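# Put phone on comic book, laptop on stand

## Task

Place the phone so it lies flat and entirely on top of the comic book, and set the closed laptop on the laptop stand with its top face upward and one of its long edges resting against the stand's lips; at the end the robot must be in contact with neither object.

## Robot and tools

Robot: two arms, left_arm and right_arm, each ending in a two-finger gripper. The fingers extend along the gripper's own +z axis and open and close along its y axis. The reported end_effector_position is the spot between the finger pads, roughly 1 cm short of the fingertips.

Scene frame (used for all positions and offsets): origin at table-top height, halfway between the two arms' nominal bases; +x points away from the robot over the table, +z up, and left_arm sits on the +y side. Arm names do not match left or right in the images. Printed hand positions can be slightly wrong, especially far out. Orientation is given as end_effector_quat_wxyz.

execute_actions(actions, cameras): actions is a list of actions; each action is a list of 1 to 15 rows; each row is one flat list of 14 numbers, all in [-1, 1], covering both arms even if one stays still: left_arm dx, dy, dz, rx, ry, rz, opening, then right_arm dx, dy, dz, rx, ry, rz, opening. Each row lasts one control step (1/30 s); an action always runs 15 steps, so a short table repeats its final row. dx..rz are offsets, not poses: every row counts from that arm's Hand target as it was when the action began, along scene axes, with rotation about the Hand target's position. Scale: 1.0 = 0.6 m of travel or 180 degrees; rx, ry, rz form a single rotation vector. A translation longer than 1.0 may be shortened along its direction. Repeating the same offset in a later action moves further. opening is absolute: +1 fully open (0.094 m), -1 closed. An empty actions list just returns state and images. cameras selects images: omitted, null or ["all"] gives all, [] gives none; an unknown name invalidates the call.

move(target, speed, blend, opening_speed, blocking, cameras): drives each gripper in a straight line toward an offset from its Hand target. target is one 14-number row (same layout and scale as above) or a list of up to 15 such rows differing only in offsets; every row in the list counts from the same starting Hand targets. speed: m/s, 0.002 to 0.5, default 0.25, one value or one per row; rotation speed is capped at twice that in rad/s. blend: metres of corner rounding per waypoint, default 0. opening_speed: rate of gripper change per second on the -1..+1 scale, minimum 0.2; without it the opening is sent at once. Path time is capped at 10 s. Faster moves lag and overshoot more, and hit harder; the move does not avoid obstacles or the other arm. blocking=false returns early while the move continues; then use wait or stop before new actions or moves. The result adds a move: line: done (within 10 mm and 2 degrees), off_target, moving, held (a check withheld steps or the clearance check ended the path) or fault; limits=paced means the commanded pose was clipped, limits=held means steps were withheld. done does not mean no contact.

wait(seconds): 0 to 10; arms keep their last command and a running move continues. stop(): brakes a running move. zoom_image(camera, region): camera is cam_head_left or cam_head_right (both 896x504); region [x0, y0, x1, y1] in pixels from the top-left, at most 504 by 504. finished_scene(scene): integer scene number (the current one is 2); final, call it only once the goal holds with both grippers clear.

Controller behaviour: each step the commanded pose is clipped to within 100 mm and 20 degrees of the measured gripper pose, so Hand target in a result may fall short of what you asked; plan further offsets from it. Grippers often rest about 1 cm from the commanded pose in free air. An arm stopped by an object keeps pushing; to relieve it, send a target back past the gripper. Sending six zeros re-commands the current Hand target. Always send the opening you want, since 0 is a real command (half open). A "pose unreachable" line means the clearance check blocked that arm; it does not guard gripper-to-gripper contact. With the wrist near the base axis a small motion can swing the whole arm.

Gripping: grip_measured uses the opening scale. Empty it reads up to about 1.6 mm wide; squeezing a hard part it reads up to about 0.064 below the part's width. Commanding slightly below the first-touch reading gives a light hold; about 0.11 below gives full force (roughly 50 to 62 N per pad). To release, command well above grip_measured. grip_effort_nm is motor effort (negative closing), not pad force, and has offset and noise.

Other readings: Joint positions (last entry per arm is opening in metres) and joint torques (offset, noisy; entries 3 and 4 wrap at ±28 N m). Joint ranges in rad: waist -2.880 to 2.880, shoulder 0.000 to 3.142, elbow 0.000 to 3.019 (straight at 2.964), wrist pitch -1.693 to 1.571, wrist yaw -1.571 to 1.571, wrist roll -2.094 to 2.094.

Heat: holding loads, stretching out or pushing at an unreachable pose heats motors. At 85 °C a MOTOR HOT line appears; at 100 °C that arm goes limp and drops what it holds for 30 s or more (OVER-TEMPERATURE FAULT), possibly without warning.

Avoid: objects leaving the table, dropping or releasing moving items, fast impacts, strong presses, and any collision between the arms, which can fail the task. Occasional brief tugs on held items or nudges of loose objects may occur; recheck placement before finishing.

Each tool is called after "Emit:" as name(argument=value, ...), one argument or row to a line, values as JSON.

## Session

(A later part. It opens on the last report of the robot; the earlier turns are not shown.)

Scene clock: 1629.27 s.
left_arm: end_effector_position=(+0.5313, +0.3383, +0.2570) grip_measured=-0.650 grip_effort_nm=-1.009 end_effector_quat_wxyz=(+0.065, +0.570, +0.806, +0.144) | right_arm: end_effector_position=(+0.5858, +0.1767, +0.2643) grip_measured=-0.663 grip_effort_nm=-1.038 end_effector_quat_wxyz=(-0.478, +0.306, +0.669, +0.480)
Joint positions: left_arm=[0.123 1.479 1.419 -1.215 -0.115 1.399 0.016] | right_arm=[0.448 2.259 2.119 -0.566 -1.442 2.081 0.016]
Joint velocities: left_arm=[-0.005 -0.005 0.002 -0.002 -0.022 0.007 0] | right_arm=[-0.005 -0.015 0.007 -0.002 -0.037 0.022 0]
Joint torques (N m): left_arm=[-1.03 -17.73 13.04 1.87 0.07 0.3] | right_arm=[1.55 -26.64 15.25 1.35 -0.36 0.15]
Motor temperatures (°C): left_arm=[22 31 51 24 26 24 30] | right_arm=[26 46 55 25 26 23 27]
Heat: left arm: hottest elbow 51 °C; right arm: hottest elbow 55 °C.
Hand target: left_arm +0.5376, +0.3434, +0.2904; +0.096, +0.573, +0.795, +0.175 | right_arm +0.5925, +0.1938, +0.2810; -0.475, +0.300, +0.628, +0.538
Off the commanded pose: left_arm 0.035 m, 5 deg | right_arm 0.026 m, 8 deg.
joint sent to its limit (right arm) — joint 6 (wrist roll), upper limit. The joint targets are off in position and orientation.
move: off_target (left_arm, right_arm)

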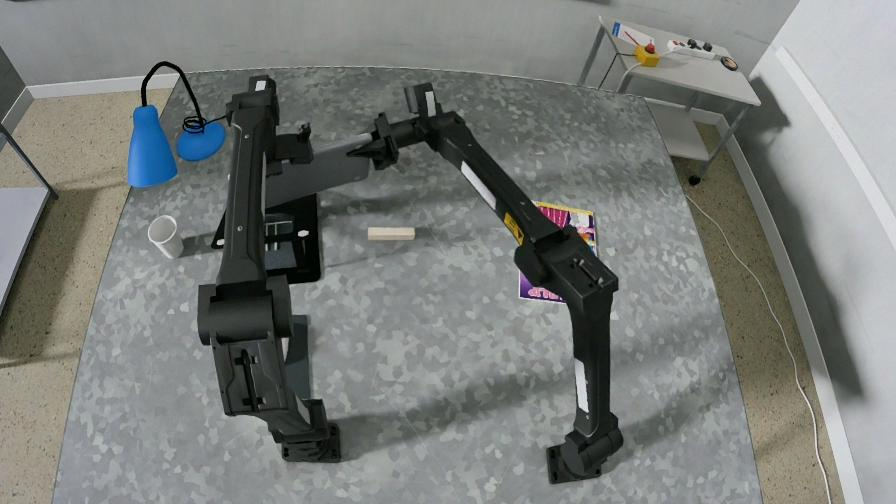

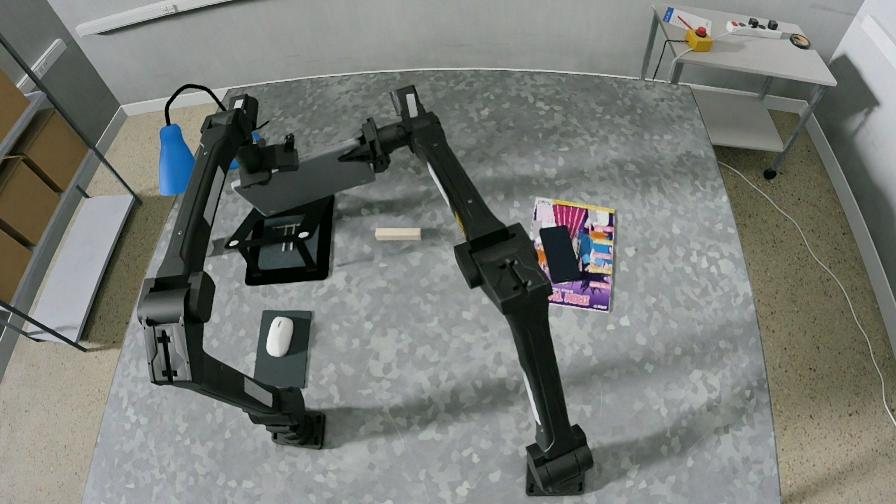

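Emit:
move(
  target=[
    [0,0.02,0.055,0,0,0.0,-1,0,0.02,0.055,0,0,0,-1],
    [-0.005,0.1,0.055,0,0,0.02,-1,0.01,0.1,0.055,0,0,0.02,-1],
  ],
  speed=0.09,
  blend=0.02,
)

Emit:
zoom_image(
  camera="cam_head_right",
  region=[180, 80, 460, 300],
)

Emit:
zoom_image(
  camera="cam_head_left",
  region=[180, 80, 460, 300],
)

Scene clock: 1637.60 s.
left_arm: end_effector_position=(+0.5217, +0.3995, +0.2618) grip_measured=-0.650 grip_effort_nm=-1.009 end_effector_quat_wxyz=(+0.058, +0.535, +0.831, +0.139) | right_arm: end_effector_position=(+0.5947, +0.2420, +0.2760) grip_measured=-0.663 grip_effort_nm=-1.038 end_effector_quat_wxyz=(-0.497, +0.285, +0.678, +0.460)
Joint positions: left_arm=[0.251 1.498 1.456 -1.24 -0.095 1.438 0.016] | right_arm=[0.515 2.489 2.575 -0.811 -1.445 2.073 0.016]
Joint velocities: left_arm=[-0.024 0.015 -0.017 0.002 -0.022 0.037 0] | right_arm=[-0.005 0.005 -0.002 -0.007 0.022 0.007 0]
Joint torques (N m): left_arm=[-0.56 -17.9 19.63 -0.27 0.13 0.41] | right_arm=[1.08 -30.86 17.17 1.01 -0.04 0.23]
Motor temperatures (°C): left_arm=[22 31 50 24 26 24 30] | right_arm=[26 48 58 25 25 23 27]
Heat: left arm: hottest elbow 50 °C; right arm: hottest elbow 58 °C.
Hand target: left_arm +0.5357, +0.4038, +0.3234; +0.090, +0.548, +0.812, +0.178 | right_arm +0.5998, +0.2542, +0.3126; -0.492, +0.280, +0.637, +0.523
Off the commanded pose: left_arm 0.063 m, 6 deg | right_arm 0.040 m, 9 deg.
joint sent to its limit (right arm) — joint 6 (wrist roll), upper limit. The joint targets are off in position and orientation.
move: off_target (left_arm, right_arm)

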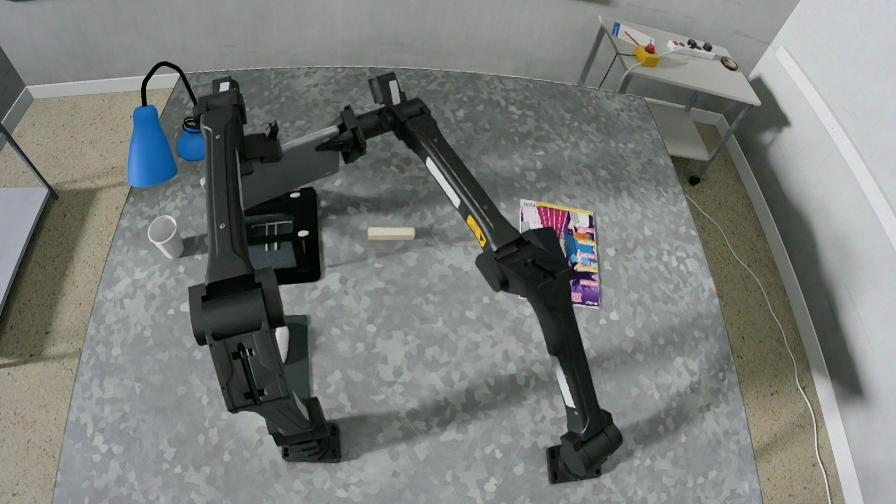

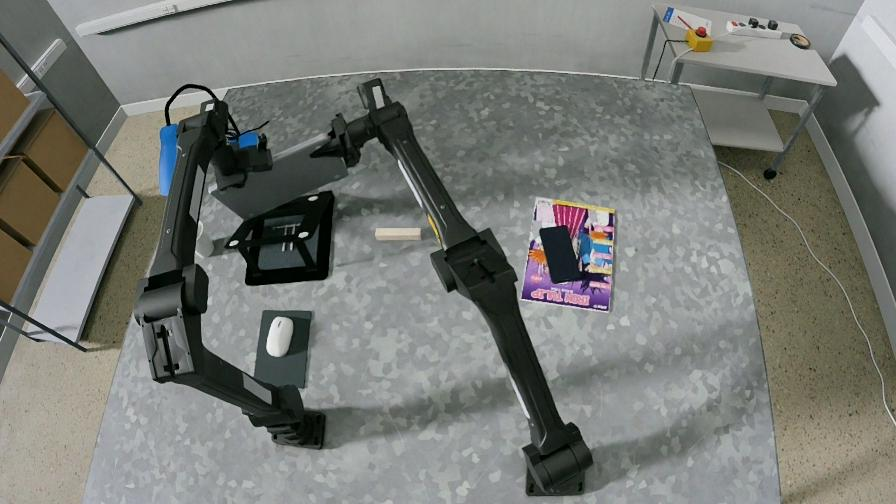

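Scaled by 1.800.

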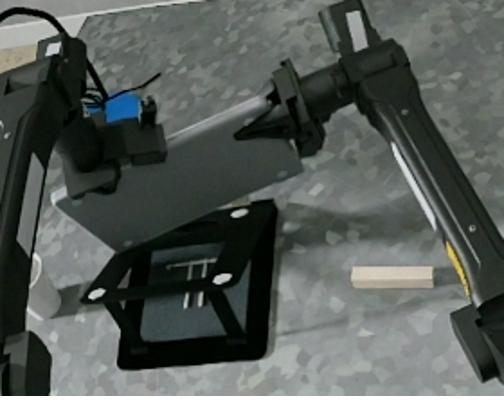

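Scaled by 1.800.

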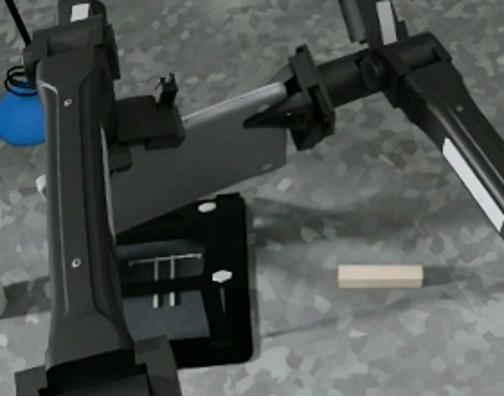

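Emit:
move(
  target=[
    [-0.03,0,-0.06,0,0,0,-1,-0.035,0,-0.1,0,0,0,-1],
  ],
  speed=0.07,
)

Emit:
zoom_image(
  camera="cam_head_right",
  region=[180, 80, 460, 300],
)

Emit:
zoom_image(
  camera="cam_head_left",
  region=[180, 80, 460, 300],
)

Scene clock: 1645.60 s.
left_arm: end_effector_position=(+0.5232, +0.4018, +0.2504) grip_measured=-0.650 grip_effort_nm=-1.009 end_effector_quat_wxyz=(+0.065, +0.542, +0.824, +0.151) | right_arm: end_effector_position=(+0.5880, +0.2438, +0.2534) grip_measured=-0.662 grip_effort_nm=-1.038 end_effector_quat_wxyz=(-0.484, +0.263, +0.685, +0.477)
Joint positions: left_arm=[0.254 1.488 1.409 -1.174 -0.096 1.461 0.016] | right_arm=[0.522 2.437 2.404 -0.619 -1.444 2.082 0.016]
Joint velocities: left_arm=[0.005 -0.005 -0.012 0.022 0.051 -0.007 -0.001] | right_arm=[0.005 -0.005 -0.007 -0.012 -0.022 -0.037 -0.001]
Joint torques (N m): left_arm=[-0.91 -19.6 11.47 0.84 0.33 0.37] | right_arm=[1.73 -32.91 8.17 1.35 -0.05 0.13]
Motor temperatures (°C): left_arm=[22 31 50 24 26 24 30] | right_arm=[26 50 58 25 25 23 27]
Heat: left arm: hottest elbow 50 °C; right arm: hottest elbow 58 °C.
Hand target: left_arm +0.5172, +0.4038, +0.2873; +0.090, +0.548, +0.812, +0.178 | right_arm +0.5778, +0.2536, +0.2528; -0.492, +0.280, +0.637, +0.523
Off the commanded pose: left_arm 0.038 m, 4 deg | right_arm 0.014 m, 8 deg.
joint sent to its limit (right arm) — joint 6 (wrist roll), upper limit. The joint targets are off in orientation, not in position.
move: off_target (left_arm, right_arm)

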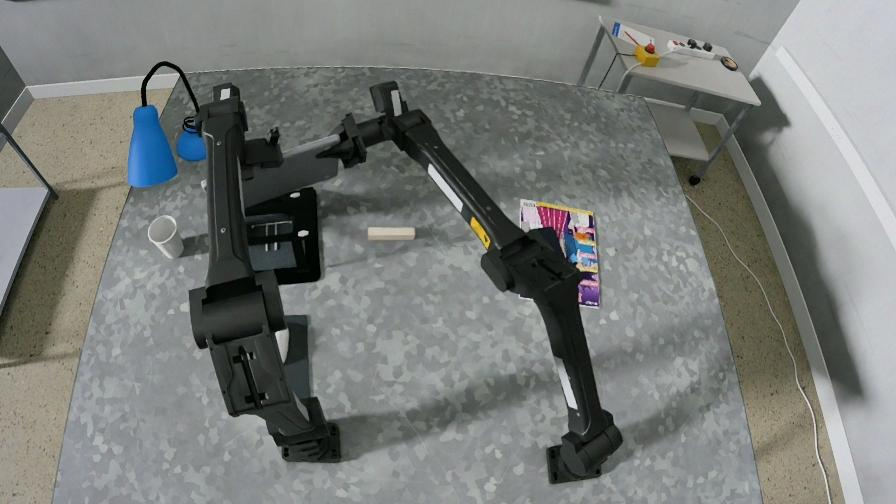

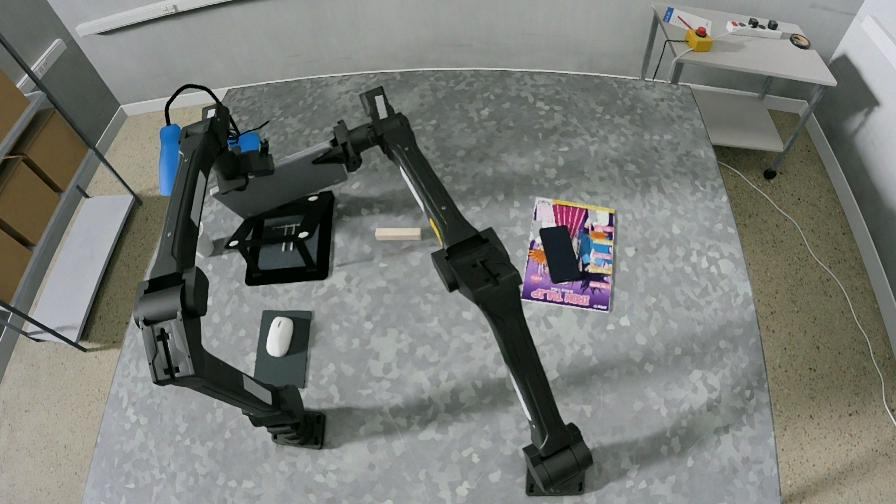

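Scaled by 1.800.

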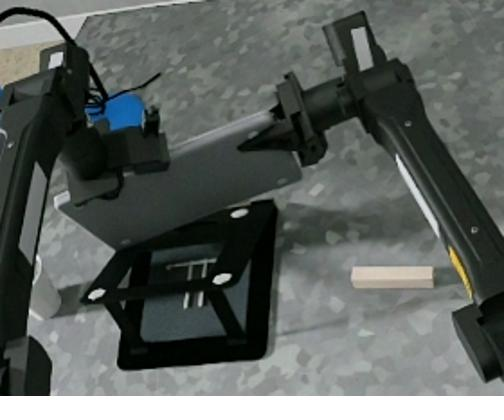

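Scaled by 1.800.

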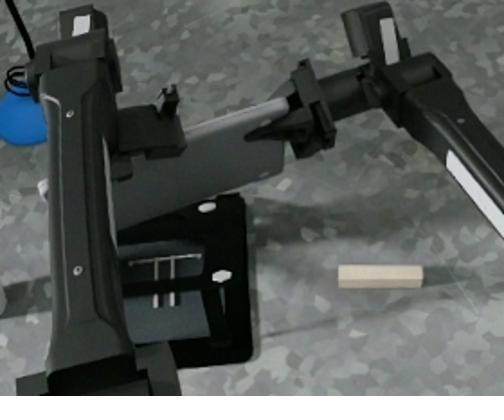

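Emit:
move(
  target=[
    [-0.035,0,-0.06,0,0,0,-1,-0.04,0,-0.05,0,0,0,-1],
  ],
  speed=0.07,
)

Emit:
zoom_image(
  camera="cam_head_right",
  region=[180, 80, 460, 300],
)

Emit:
zoom_image(
  camera="cam_head_left",
  region=[180, 80, 460, 300],
)

Scene clock: 1649.63 s.
left_arm: end_effector_position=(+0.5079, +0.3975, +0.2423) grip_measured=-0.650 grip_effort_nm=-1.004 end_effector_quat_wxyz=(+0.087, +0.546, +0.814, +0.176) | right_arm: end_effector_position=(+0.5710, +0.2382, +0.2450) grip_measured=-0.659 grip_effort_nm=-1.043 end_effector_quat_wxyz=(-0.465, +0.250, +0.692, +0.493)
Joint positions: left_arm=[0.256 1.41 1.29 -1.065 -0.091 1.484 0.016] | right_arm=[0.527 2.345 2.207 -0.462 -1.423 2.078 0.016]
Joint velocities: left_arm=[-0.015 -0.015 -0.002 0.007 -0.037 0.051 0] | right_arm=[-0.024 -0.005 -0.012 0.002 -0.051 -0.022 -0.001]
Joint torques (N m): left_arm=[0.38 -16.26 9.78 0.83 0.38 0.22] | right_arm=[2.49 -30.21 7.04 0.83 -0.12 0.16]
Motor temperatures (°C): left_arm=[22 31 50 24 26 24 30] | right_arm=[26 51 57 25 25 23 27]
Heat: left arm: hottest elbow 50 °C; right arm: hottest elbow 57 °C.
Hand target: left_arm +0.4958, +0.4040, +0.2516; +0.090, +0.548, +0.812, +0.179 | right_arm +0.5534, +0.2533, +0.2232; -0.492, +0.280, +0.637, +0.523
Off the commanded pose: left_arm 0.016 m, 1 deg | right_arm 0.032 m, 9 deg.
joint sent to its limit (right arm) — joint 6 (wrist roll), upper limit. The joint targets are off in orientation, not in position.
move: off_target (left_arm, right_arm)

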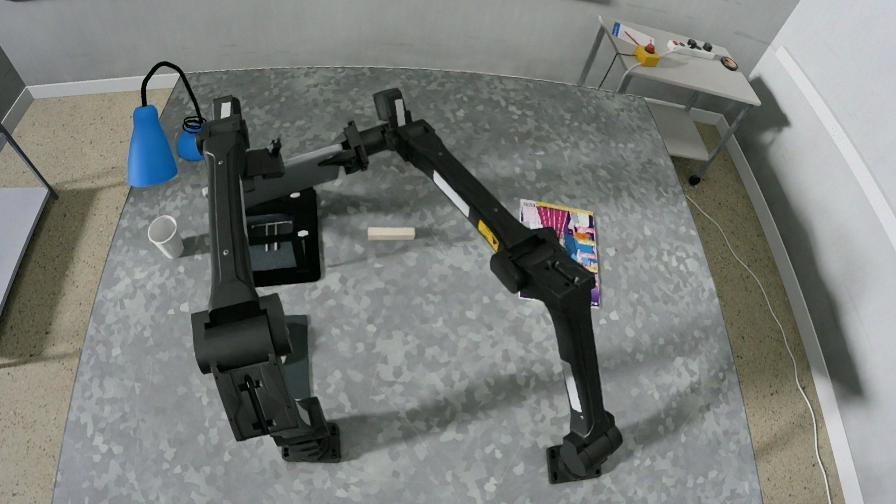

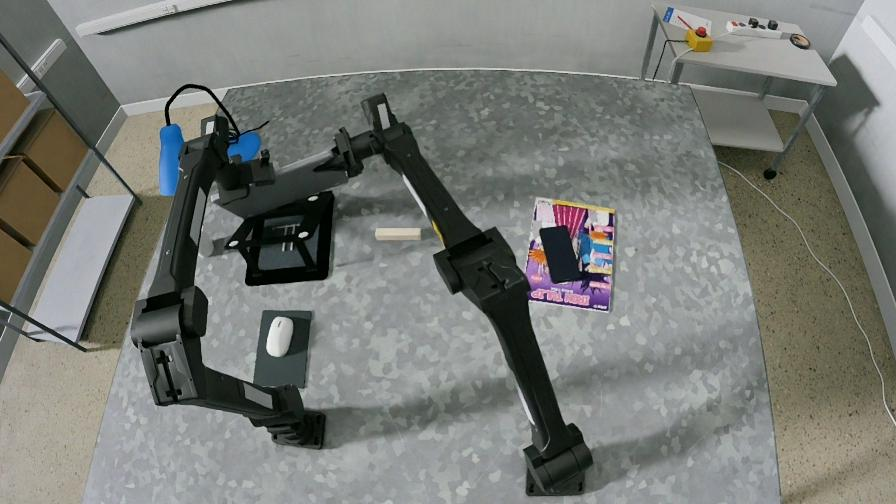

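Scaled by 1.800.

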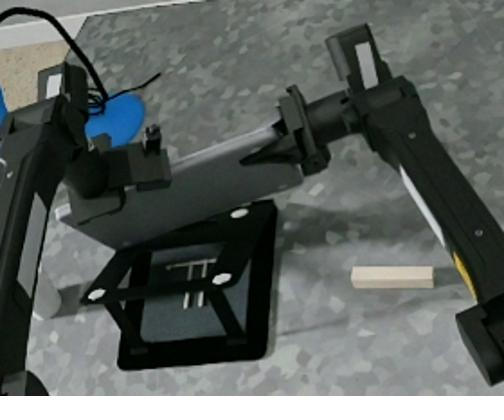

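Scaled by 1.800.

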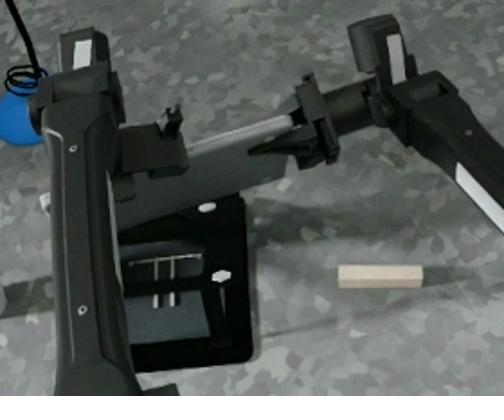

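Emit:
move(
  target=[
    [0.01,0,0.02,0,0,0,-1,0.025,-0.024,0.025,0,0,0,-1],
  ],
  speed=0.1,
  cameras=[],
)

Emit:
move(
  target=[
    [0,0,0,0,0,0,-1,0,0,0,0,0,0,-0.2],
  ],
  opening_speed=0.6,
)

Emit:
zoom_image(
  camera="cam_head_right",
  region=[180, 80, 460, 300],
)

Emit:
zoom_image(
  camera="cam_head_left",
  region=[180, 80, 460, 300],
)

Scene clock: 1654.57 s.
left_arm: end_effector_position=(+0.5073, +0.3973, +0.2420) grip_measured=-0.650 grip_effort_nm=-1.013 end_effector_quat_wxyz=(+0.086, +0.547, +0.814, +0.175) | right_arm: end_effector_position=(+0.5702, +0.2375, +0.2448) grip_measured=-0.657 grip_effort_nm=-1.043 end_effector_quat_wxyz=(-0.467, +0.249, +0.692, +0.491)
Joint positions: left_arm=[0.256 1.41 1.29 -1.067 -0.09 1.485 0.016] | right_arm=[0.527 2.345 2.207 -0.47 -1.428 2.073 0.016]
Joint velocities: left_arm=[-0.015 -0.015 -0.007 0.002 -0.007 -0.022 0] | right_arm=[-0.005 0.015 -0.012 -0.012 0.095 -0.051 0]
Joint torques (N m): left_arm=[-0.56 -15.79 13.74 -0.42 0.37 0.18] | right_arm=[0.67 -29.86 10.17 -0.08 -0.56 0.23]
Motor temperatures (°C): left_arm=[22 31 50 24 27 24 30] | right_arm=[26 52 56 25 25 23 28]
Heat: left arm: hottest elbow 50 °C; right arm: hottest elbow 56 °C.
Hand target: left_arm +0.5020, +0.4040, +0.2635; +0.090, +0.548, +0.812, +0.178 | right_arm +0.5686, +0.2388, +0.2383; -0.492, +0.280, +0.637, +0.523
Off the commanded pose: left_arm 0.023 m, 1 deg | right_arm 0.007 m, 9 deg.
joint sent to its limit (right arm) — joint 6 (wrist roll), upper limit. The joint targets are off in orientation, not in position.
move: off_target (left_arm, right_arm)
No camera images: "cameras" was empty.

Scene clock: 1656.27 s.
left_arm: end_effector_position=(+0.5074, +0.3973, +0.2420) grip_measured=-0.650 grip_effort_nm=-1.004 end_effector_quat_wxyz=(+0.082, +0.566, +0.801, +0.178) | right_arm: end_effector_position=(+0.5677, +0.2360, +0.2435) grip_measured=-0.202 grip_effort_nm=0.046 end_effector_quat_wxyz=(-0.476, +0.254, +0.689, +0.484)
Joint positions: left_arm=[0.256 1.41 1.29 -1.067 -0.09 1.534 0.016] | right_arm=[0.526 2.345 2.207 -0.498 -1.437 2.068 0.037]
Joint velocities: left_arm=[-0.005 -0.015 0.007 -0.007 0.022 -0.051 0] | right_arm=[-0.005 -0.005 0.007 -0.012 -0.051 -0.007 0]
Joint torques (N m): left_arm=[-0.38 -15.56 13.71 -0.57 0.41 -0.3] | right_arm=[0.73 -29.74 10.35 0.84 -0.36 0.26]
Motor temperatures (°C): left_arm=[22 31 50 24 27 24 30] | right_arm=[26 52 56 25 25 23 27]
Heat: left arm: hottest elbow 50 °C; right arm: hottest elbow 56 °C.
Hand target: left_arm +0.5020, +0.4039, +0.2635; +0.090, +0.548, +0.812, +0.178 | right_arm +0.5687, +0.2388, +0.2383; -0.492, +0.280, +0.637, +0.523
Off the commanded pose: left_arm 0.023 m, 3 deg | right_arm 0.006 m, 8 deg.
joint sent to its limit (right arm) — joint 6 (wrist roll), upper limit. The joint targets are off in orientation, not in position.
move: off_target (left_arm, right_arm)

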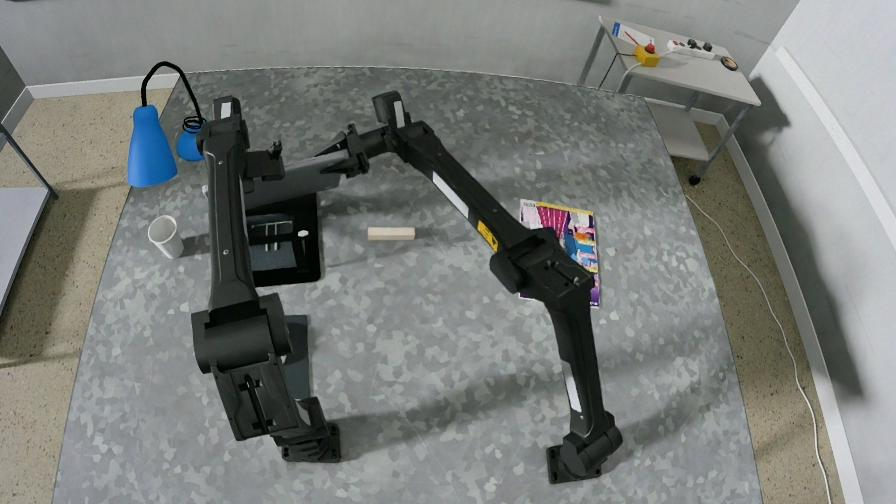

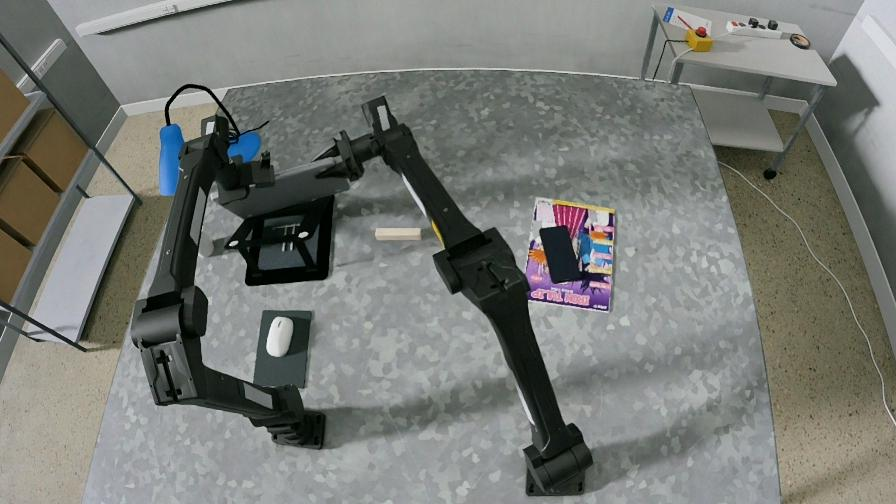

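Scaled by 1.800.

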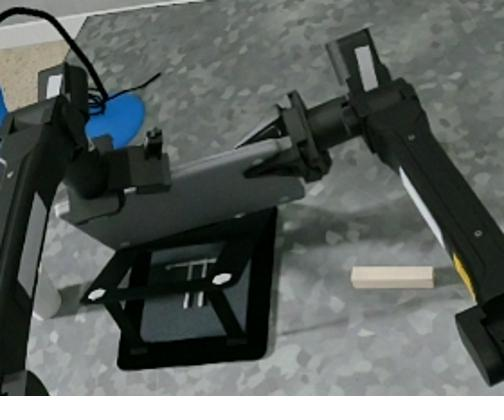

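Scaled by 1.800.

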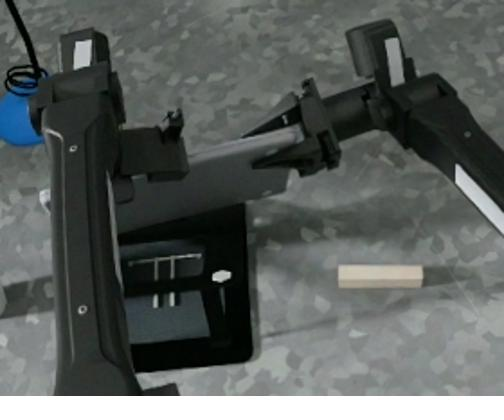

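Emit:
move(
  target=[
    [0,0,0,0,0,0,-1,0.1,-0.185,0.0,0,0,0,-0.2],
  ],
  speed=0.12,
)

Emit:
zoom_image(
  camera="cam_head_right",
  region=[180, 80, 460, 300],
)

Emit:
zoom_image(
  camera="cam_head_left",
  region=[180, 80, 460, 300],
)

Scene clock: 1662.60 s.
left_arm: end_effector_position=(+0.5081, +0.3963, +0.2387) grip_measured=-0.650 grip_effort_nm=-1.009 end_effector_quat_wxyz=(+0.082, +0.569, +0.800, +0.173) | right_arm: end_effector_position=(+0.6297, +0.1245, +0.2410) grip_measured=-0.201 grip_effort_nm=0.042 end_effector_quat_wxyz=(-0.487, +0.277, +0.652, +0.510)
Joint positions: left_arm=[0.256 1.416 1.29 -1.068 -0.083 1.537 0.016] | right_arm=[0.361 2.345 2.17 -0.485 -1.564 2.075 0.038]
Joint velocities: left_arm=[0.005 -0.005 -0.002 0.002 -0.007 -0.037 -0.001] | right_arm=[-0.015 0.015 -0.012 -0.002 -0.037 0.022 0]
Joint torques (N m): left_arm=[-0.44 -16.21 13.63 -0.57 0.05 -0.37] | right_arm=[0.73 -30.97 8.77 1.32 -0.5 0.2]
Motor temperatures (°C): left_arm=[22 30 50 24 27 24 30] | right_arm=[26 51 56 25 25 23 27]
Heat: left arm: hottest elbow 50 °C; right arm: hottest elbow 56 °C.
Hand target: left_arm +0.5019, +0.4040, +0.2634; +0.090, +0.548, +0.812, +0.178 | right_arm +0.6272, +0.1270, +0.2392; -0.492, +0.280, +0.637, +0.523
Off the commanded pose: left_arm 0.027 m, 3 deg | right_arm 0.004 m, 2 deg.
joint sent to its limit (right arm) — joint 6 (wrist roll), upper limit. The joint targets still meet the commanded pose.
move: off_target (left_arm)

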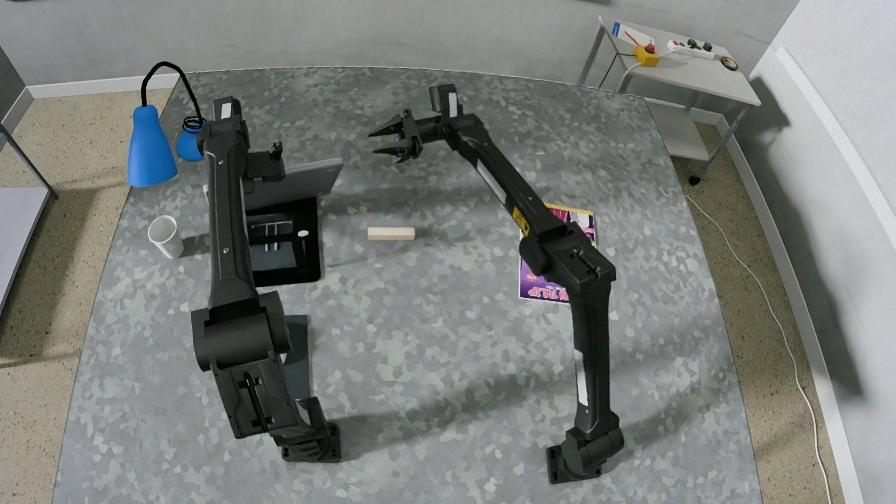

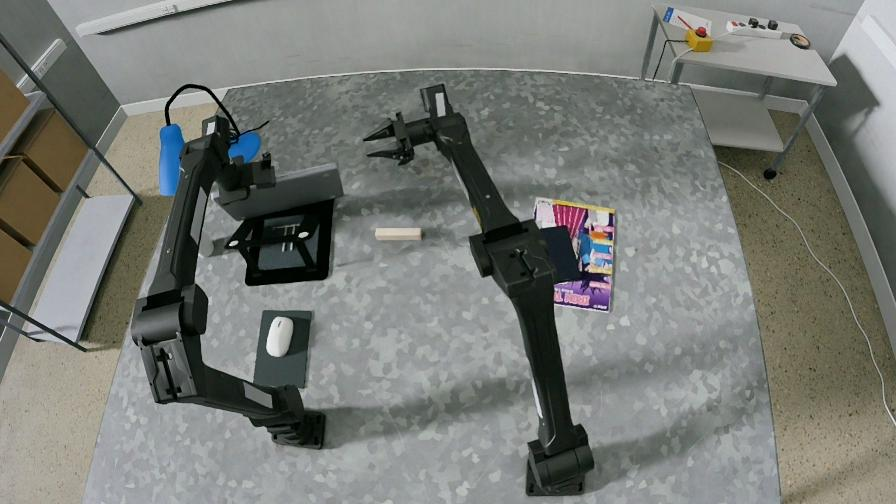

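Scaled by 1.800.

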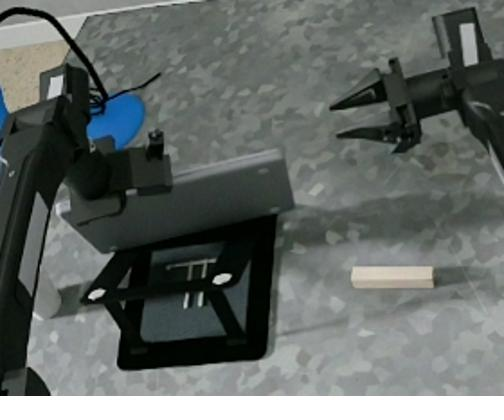

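Scaled by 1.800.

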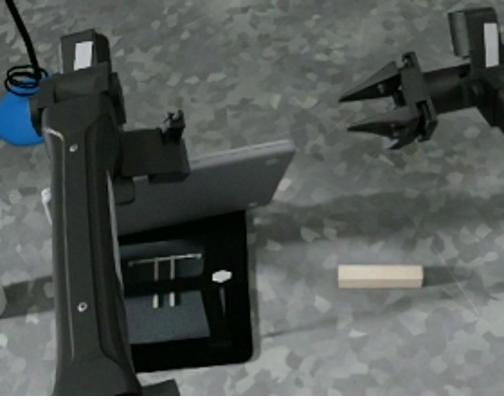

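Emit:
move(
  target=[
    [0.06,0,-0.015,0,0,-0.1,-1,0,-0.1,0.0,0,0,0,-0.2],
  ],
  speed=0.08,
)

Emit:
zoom_image(
  camera="cam_head_right",
  region=[180, 80, 460, 300],
)

Emit:
zoom_image(
  camera="cam_head_left",
  region=[180, 80, 460, 300],
)

Scene clock: 1679.23 s.
left_arm: end_effector_position=(+0.5269, +0.4042, +0.2238) grip_measured=-0.650 grip_effort_nm=-1.009 end_effector_quat_wxyz=(+0.109, +0.633, +0.752, +0.148) | right_arm: end_effector_position=(+0.6278, +0.0755, +0.2318) grip_measured=-0.201 grip_effort_nm=0.042 end_effector_quat_wxyz=(-0.483, +0.296, +0.639, +0.520)
Joint positions: left_arm=[0.299 1.478 1.318 -1.042 0.033 1.721 0.016] | right_arm=[0.301 2.276 2.025 -0.485 -1.583 2.016 0.038]
Joint velocities: left_arm=[-0.015 0.015 0.002 0.007 -0.022 -0.022 0] | right_arm=[-0.005 -0.015 0.012 0.007 0.007 0.022 -0.001]
Joint torques (N m): left_arm=[-1.61 -15.03 16.57 -0.53 0.6 0.86] | right_arm=[-0.15 -31.15 8.16 0.91 -0.5 0.1]
Motor temperatures (°C): left_arm=[22 31 50 23 27 24 30] | right_arm=[26 48 54 25 25 23 26]
Heat: left arm: hottest elbow 50 °C; right arm: hottest elbow 54 °C.
Hand target: left_arm +0.5378, +0.4035, +0.2540; +0.116, +0.668, +0.717, +0.161 | right_arm +0.6268, +0.0669, +0.2403; -0.491, +0.280, +0.637, +0.523
Off the commanded pose: left_arm 0.033 m, 6 deg | right_arm 0.011 m, 2 deg.
joint sent to its limit (right arm) — joint 5 (wrist yaw), lower limit. The joint targets still meet the commanded pose.
move: off_target (left_arm, right_arm)

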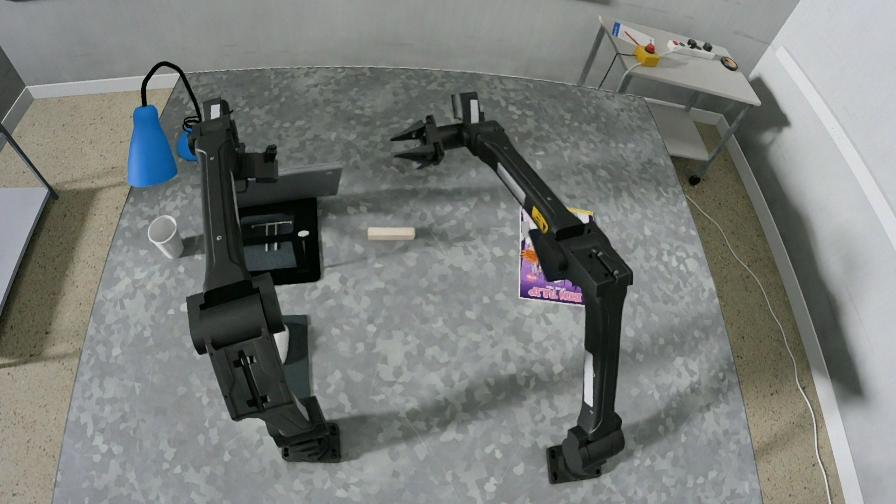

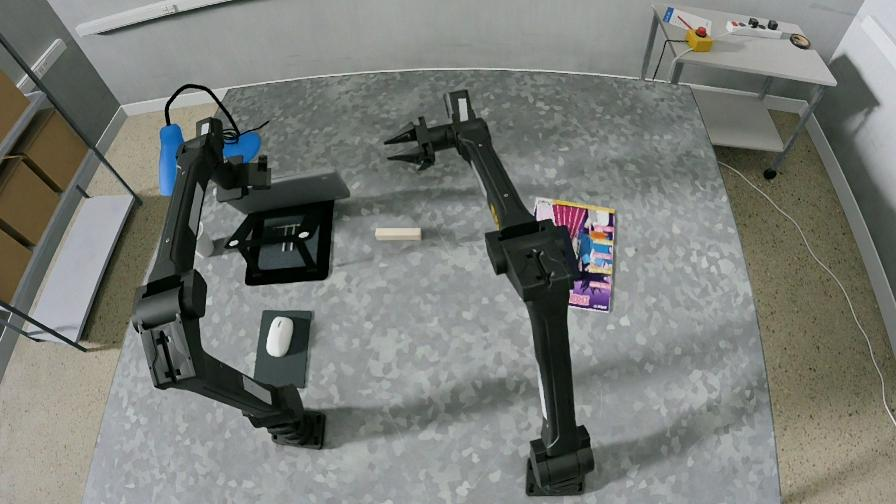

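Scaled by 1.800.

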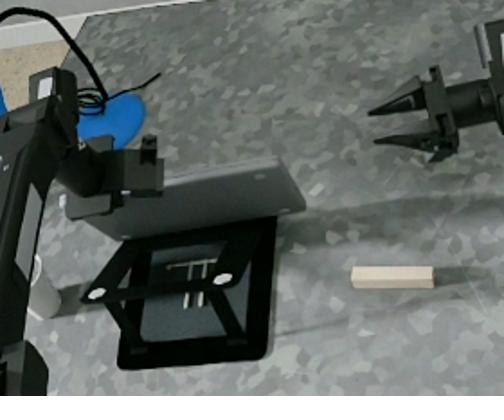

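Scaled by 1.800.

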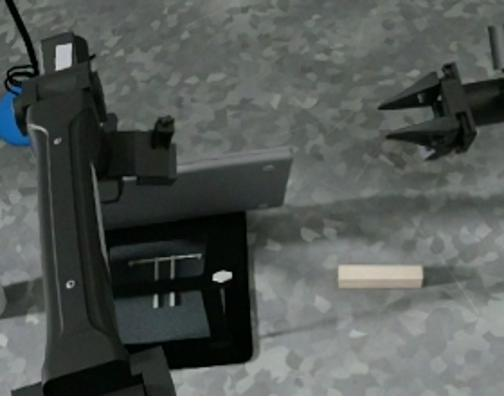

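Emit:
move(
  target=[
    [-0.01,0.07,0.02,0,0,-0.015,-1,0,0,0.0,0,0,0,-0.2],
  ],
  speed=0.08,
)

Emit:
zoom_image(
  camera="cam_head_right",
  region=[180, 80, 460, 300],
)

Emit:
zoom_image(
  camera="cam_head_left",
  region=[180, 80, 460, 300],
)

Scene clock: 1685.00 s.
left_arm: end_effector_position=(+0.5290, +0.4296, +0.2224) grip_measured=-0.650 grip_effort_nm=-1.009 end_effector_quat_wxyz=(+0.123, +0.659, +0.730, +0.132) | right_arm: end_effector_position=(+0.6277, +0.0755, +0.2315) grip_measured=-0.201 grip_effort_nm=0.046 end_effector_quat_wxyz=(-0.483, +0.296, +0.639, +0.521)
Joint positions: left_arm=[0.368 1.518 1.362 -1.068 0.109 1.846 0.016] | right_arm=[0.301 2.276 2.025 -0.485 -1.583 2.015 0.038]
Joint velocities: left_arm=[-0.015 -0.005 -0.012 0.012 -0.051 0.037 0.001] | right_arm=[-0.015 0.005 -0.012 0.002 -0.007 0.007 0]
Joint torques (N m): left_arm=[-0.26 -16.97 17.89 -1.13 -0.26 0.95] | right_arm=[-0.09 -31.03 8.06 0.88 -0.5 0.06]
Motor temperatures (°C): left_arm=[22 30 50 23 27 24 30] | right_arm=[26 48 53 25 25 23 26]
Heat: left arm: hottest elbow 50 °C; right arm: hottest elbow 53 °C.
Hand target: left_arm +0.5325, +0.4457, +0.2659; +0.120, +0.685, +0.701, +0.158 | right_arm +0.6268, +0.0669, +0.2402; -0.491, +0.280, +0.637, +0.523
Off the commanded pose: left_arm 0.046 m, 5 deg | right_arm 0.012 m, 2 deg.
joint sent to its limit (right arm) — joint 5 (wrist yaw), lower limit. The joint targets still meet the commanded pose.
move: off_target (left_arm, right_arm)

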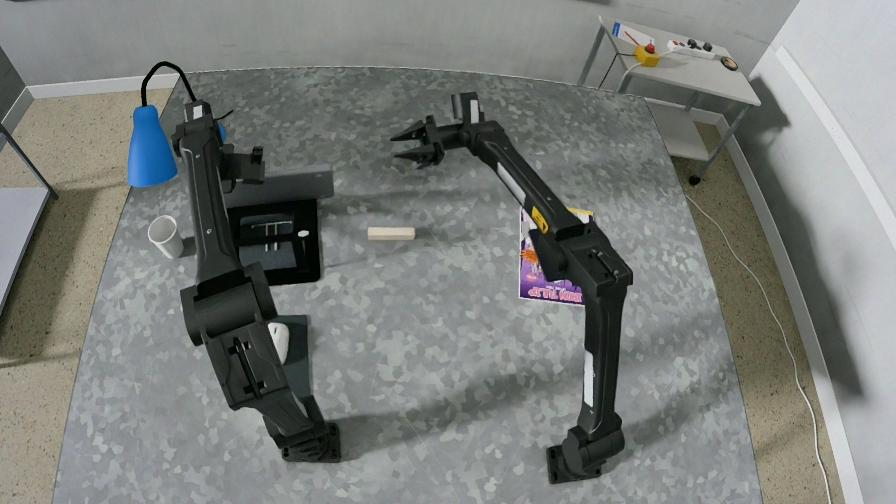

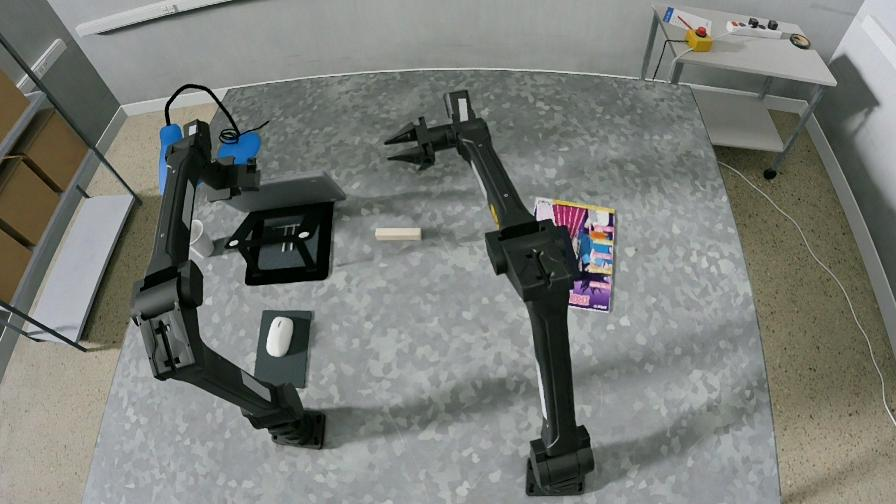

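Scaled by 1.800.

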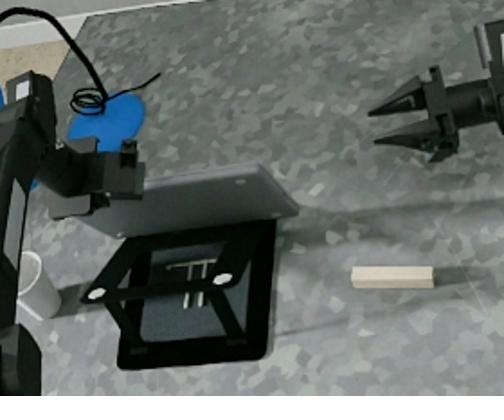

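Scaled by 1.800.

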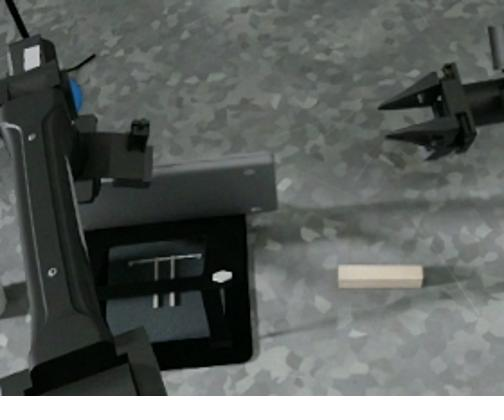

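Emit:
move(
  target=[
    [-0.04,-0.02,-0.06,0,-0.106,0,-1,0,0,0.0,0,0,0,-0.2],
  ],
  speed=0.08,
)

Emit:
zoom_image(
  camera="cam_head_right",
  region=[180, 80, 460, 300],
)

Emit:
zoom_image(
  camera="cam_head_left",
  region=[180, 80, 460, 300],
)

Scene clock: 1696.73 s.
left_arm: end_effector_position=(+0.5085, +0.4303, +0.1912) grip_measured=-0.651 grip_effort_nm=-1.009 end_effector_quat_wxyz=(+0.222, +0.643, +0.697, +0.226) | right_arm: end_effector_position=(+0.6277, +0.0755, +0.2315) grip_measured=-0.201 grip_effort_nm=0.046 end_effector_quat_wxyz=(-0.483, +0.295, +0.639, +0.521)
Joint positions: left_arm=[0.428 1.368 1.033 -0.63 0.24 1.872 0.016] | right_arm=[0.301 2.276 2.025 -0.485 -1.583 2.015 0.038]
Joint velocities: left_arm=[-0.005 0.005 0.012 -0.007 -0.051 -0.037 -0.001] | right_arm=[-0.024 0.005 -0.007 0.012 0.037 -0.037 0.001]
Joint torques (N m): left_arm=[-0.09 -17.9 11.28 1.76 0.56 0.31] | right_arm=[-0.09 -31.09 8.05 0.87 -0.5 0.07]
Motor temperatures (°C): left_arm=[22 31 51 24 27 24 30] | right_arm=[26 47 52 25 25 23 26]
Heat: left arm: hottest elbow 51 °C; right arm: hottest elbow 52 °C.
Hand target: left_arm +0.5077, +0.4336, +0.2303; +0.236, +0.649, +0.672, +0.268 | right_arm +0.6268, +0.0669, +0.2402; -0.491, +0.280, +0.637, +0.523
Off the commanded pose: left_arm 0.039 m, 6 deg | right_arm 0.012 m, 2 deg.
joint sent to its limit (right arm) — joint 5 (wrist yaw), lower limit. The joint targets still meet the commanded pose.
move: off_target (left_arm, right_arm)

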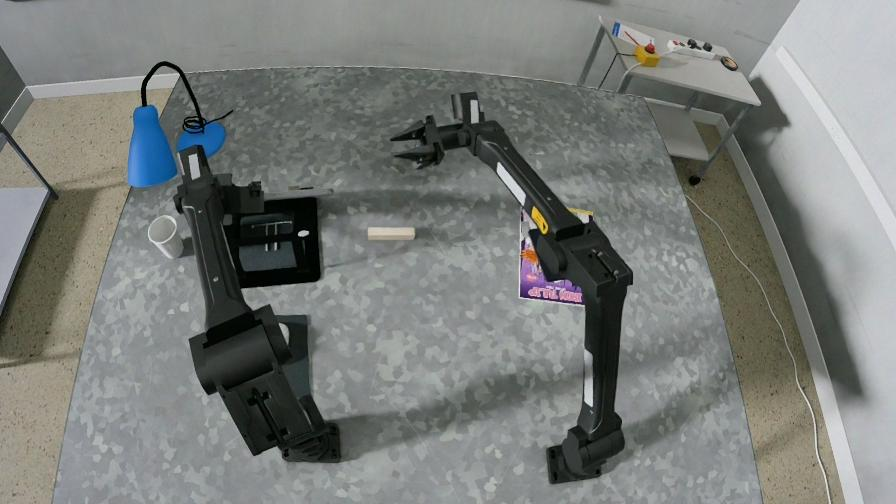

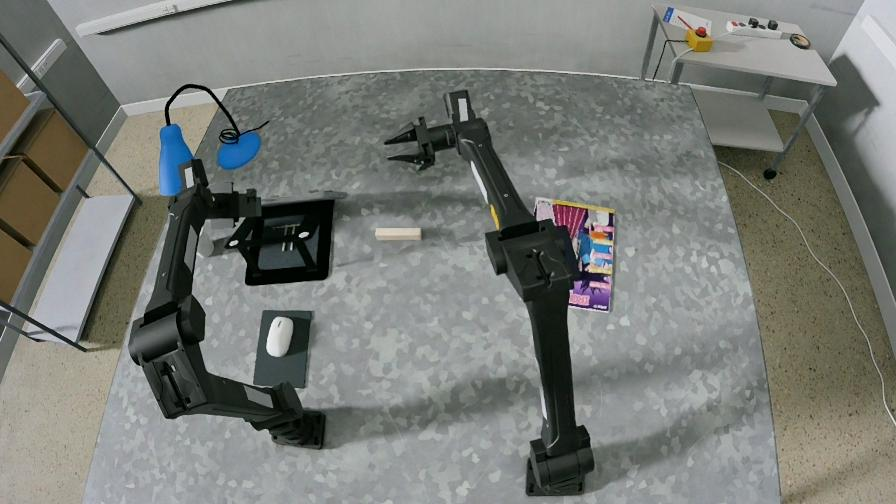

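Scaled by 1.800.

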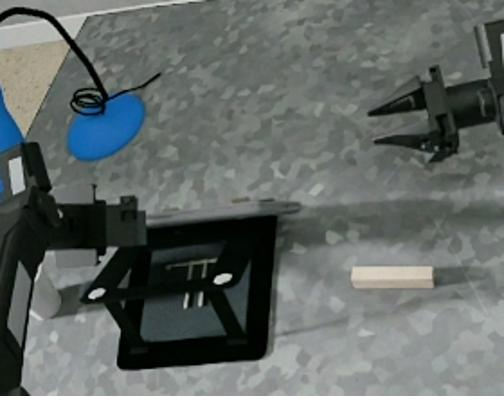

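Scaled by 1.800.

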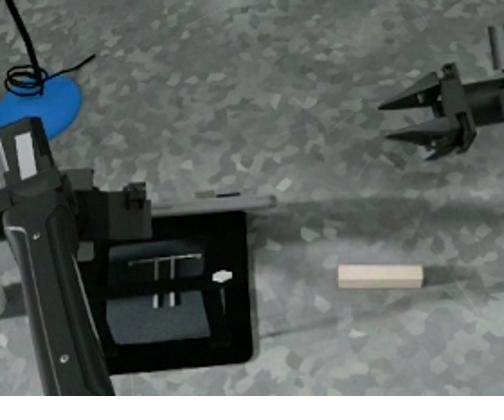

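Emit:
move(
  target=[
    [-0.021,0,-0.075,0,-0.083,0,-1,0,0,0.0,0,0,0,-0.2],
  ],
  speed=0.08,
)

Emit:
zoom_image(
  camera="cam_head_right",
  region=[180, 80, 460, 300],
)

Emit:
zoom_image(
  camera="cam_head_left",
  region=[180, 80, 460, 300],
)

Scene clock: 1710.83 s.
left_arm: end_effector_position=(+0.4899, +0.4281, +0.1497) grip_measured=-0.651 grip_effort_nm=-1.009 end_effector_quat_wxyz=(+0.308, +0.613, +0.659, +0.309) | right_arm: end_effector_position=(+0.6277, +0.0755, +0.2315) grip_measured=-0.201 grip_effort_nm=0.051 end_effector_quat_wxyz=(-0.483, +0.295, +0.639, +0.521)
Joint positions: left_arm=[0.483 1.322 0.743 -0.147 0.366 1.843 0.016] | right_arm=[0.301 2.276 2.025 -0.485 -1.583 2.014 0.038]
Joint velocities: left_arm=[-0.015 -0.005 0.012 -0.007 0.11 -0.022 0.001] | right_arm=[-0.005 -0.024 0.002 -0.012 -0.022 -0.007 0]
Joint torques (N m): left_arm=[-0.62 -14.97 10.76 2.67 0.67 0.06] | right_arm=[-0.15 -31.03 8.08 0.85 -0.51 0.06]
Motor temperatures (°C): left_arm=[22 30 50 24 27 24 30] | right_arm=[26 47 51 25 25 23 26]
Heat: left arm: hottest elbow 50 °C; right arm: hottest elbow 51 °C.
Hand target: left_arm +0.4943, +0.4334, +0.1858; +0.323, +0.608, +0.636, +0.349 | right_arm +0.6268, +0.0669, +0.2402; -0.491, +0.280, +0.637, +0.523
Off the commanded pose: left_arm 0.036 m, 6 deg | right_arm 0.012 m, 2 deg.
joint sent to its limit (right arm) — joint 5 (wrist yaw), lower limit. The joint targets still meet the commanded pose.
move: off_target (left_arm, right_arm)

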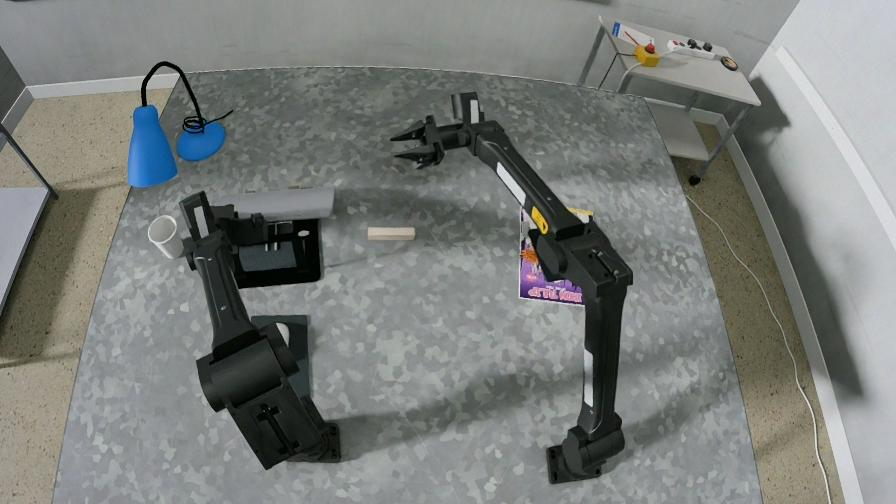

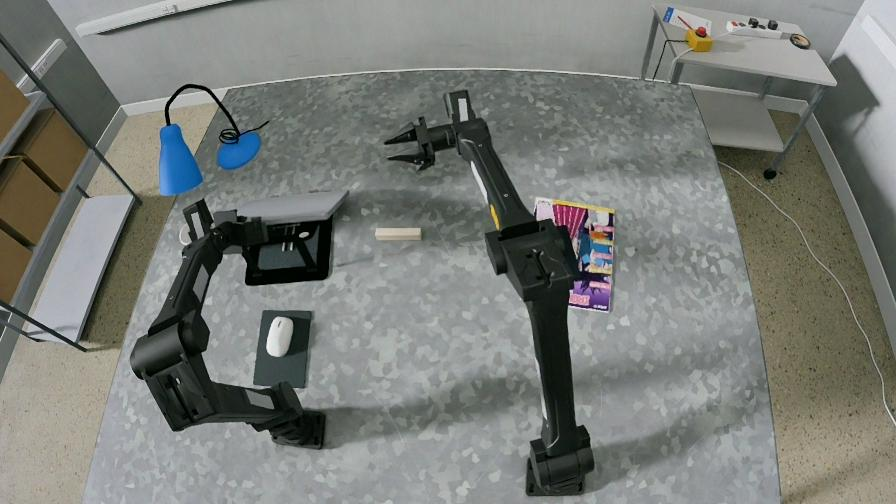

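Scaled by 1.800.

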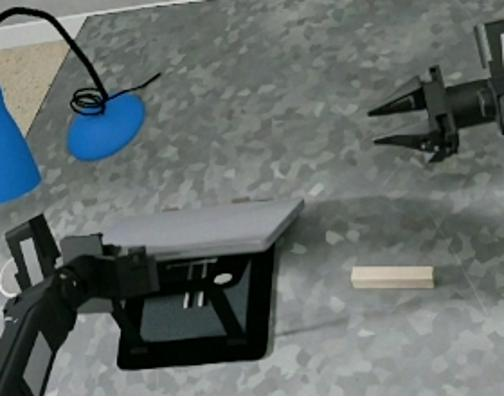

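Scaled by 1.800.

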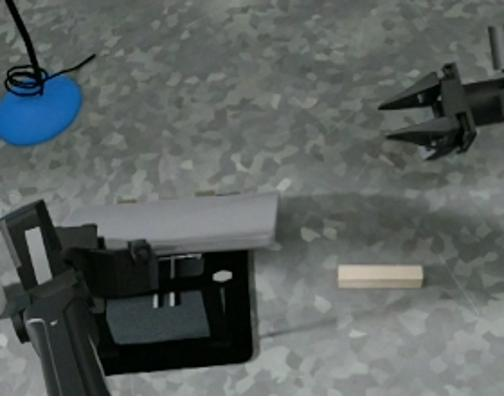

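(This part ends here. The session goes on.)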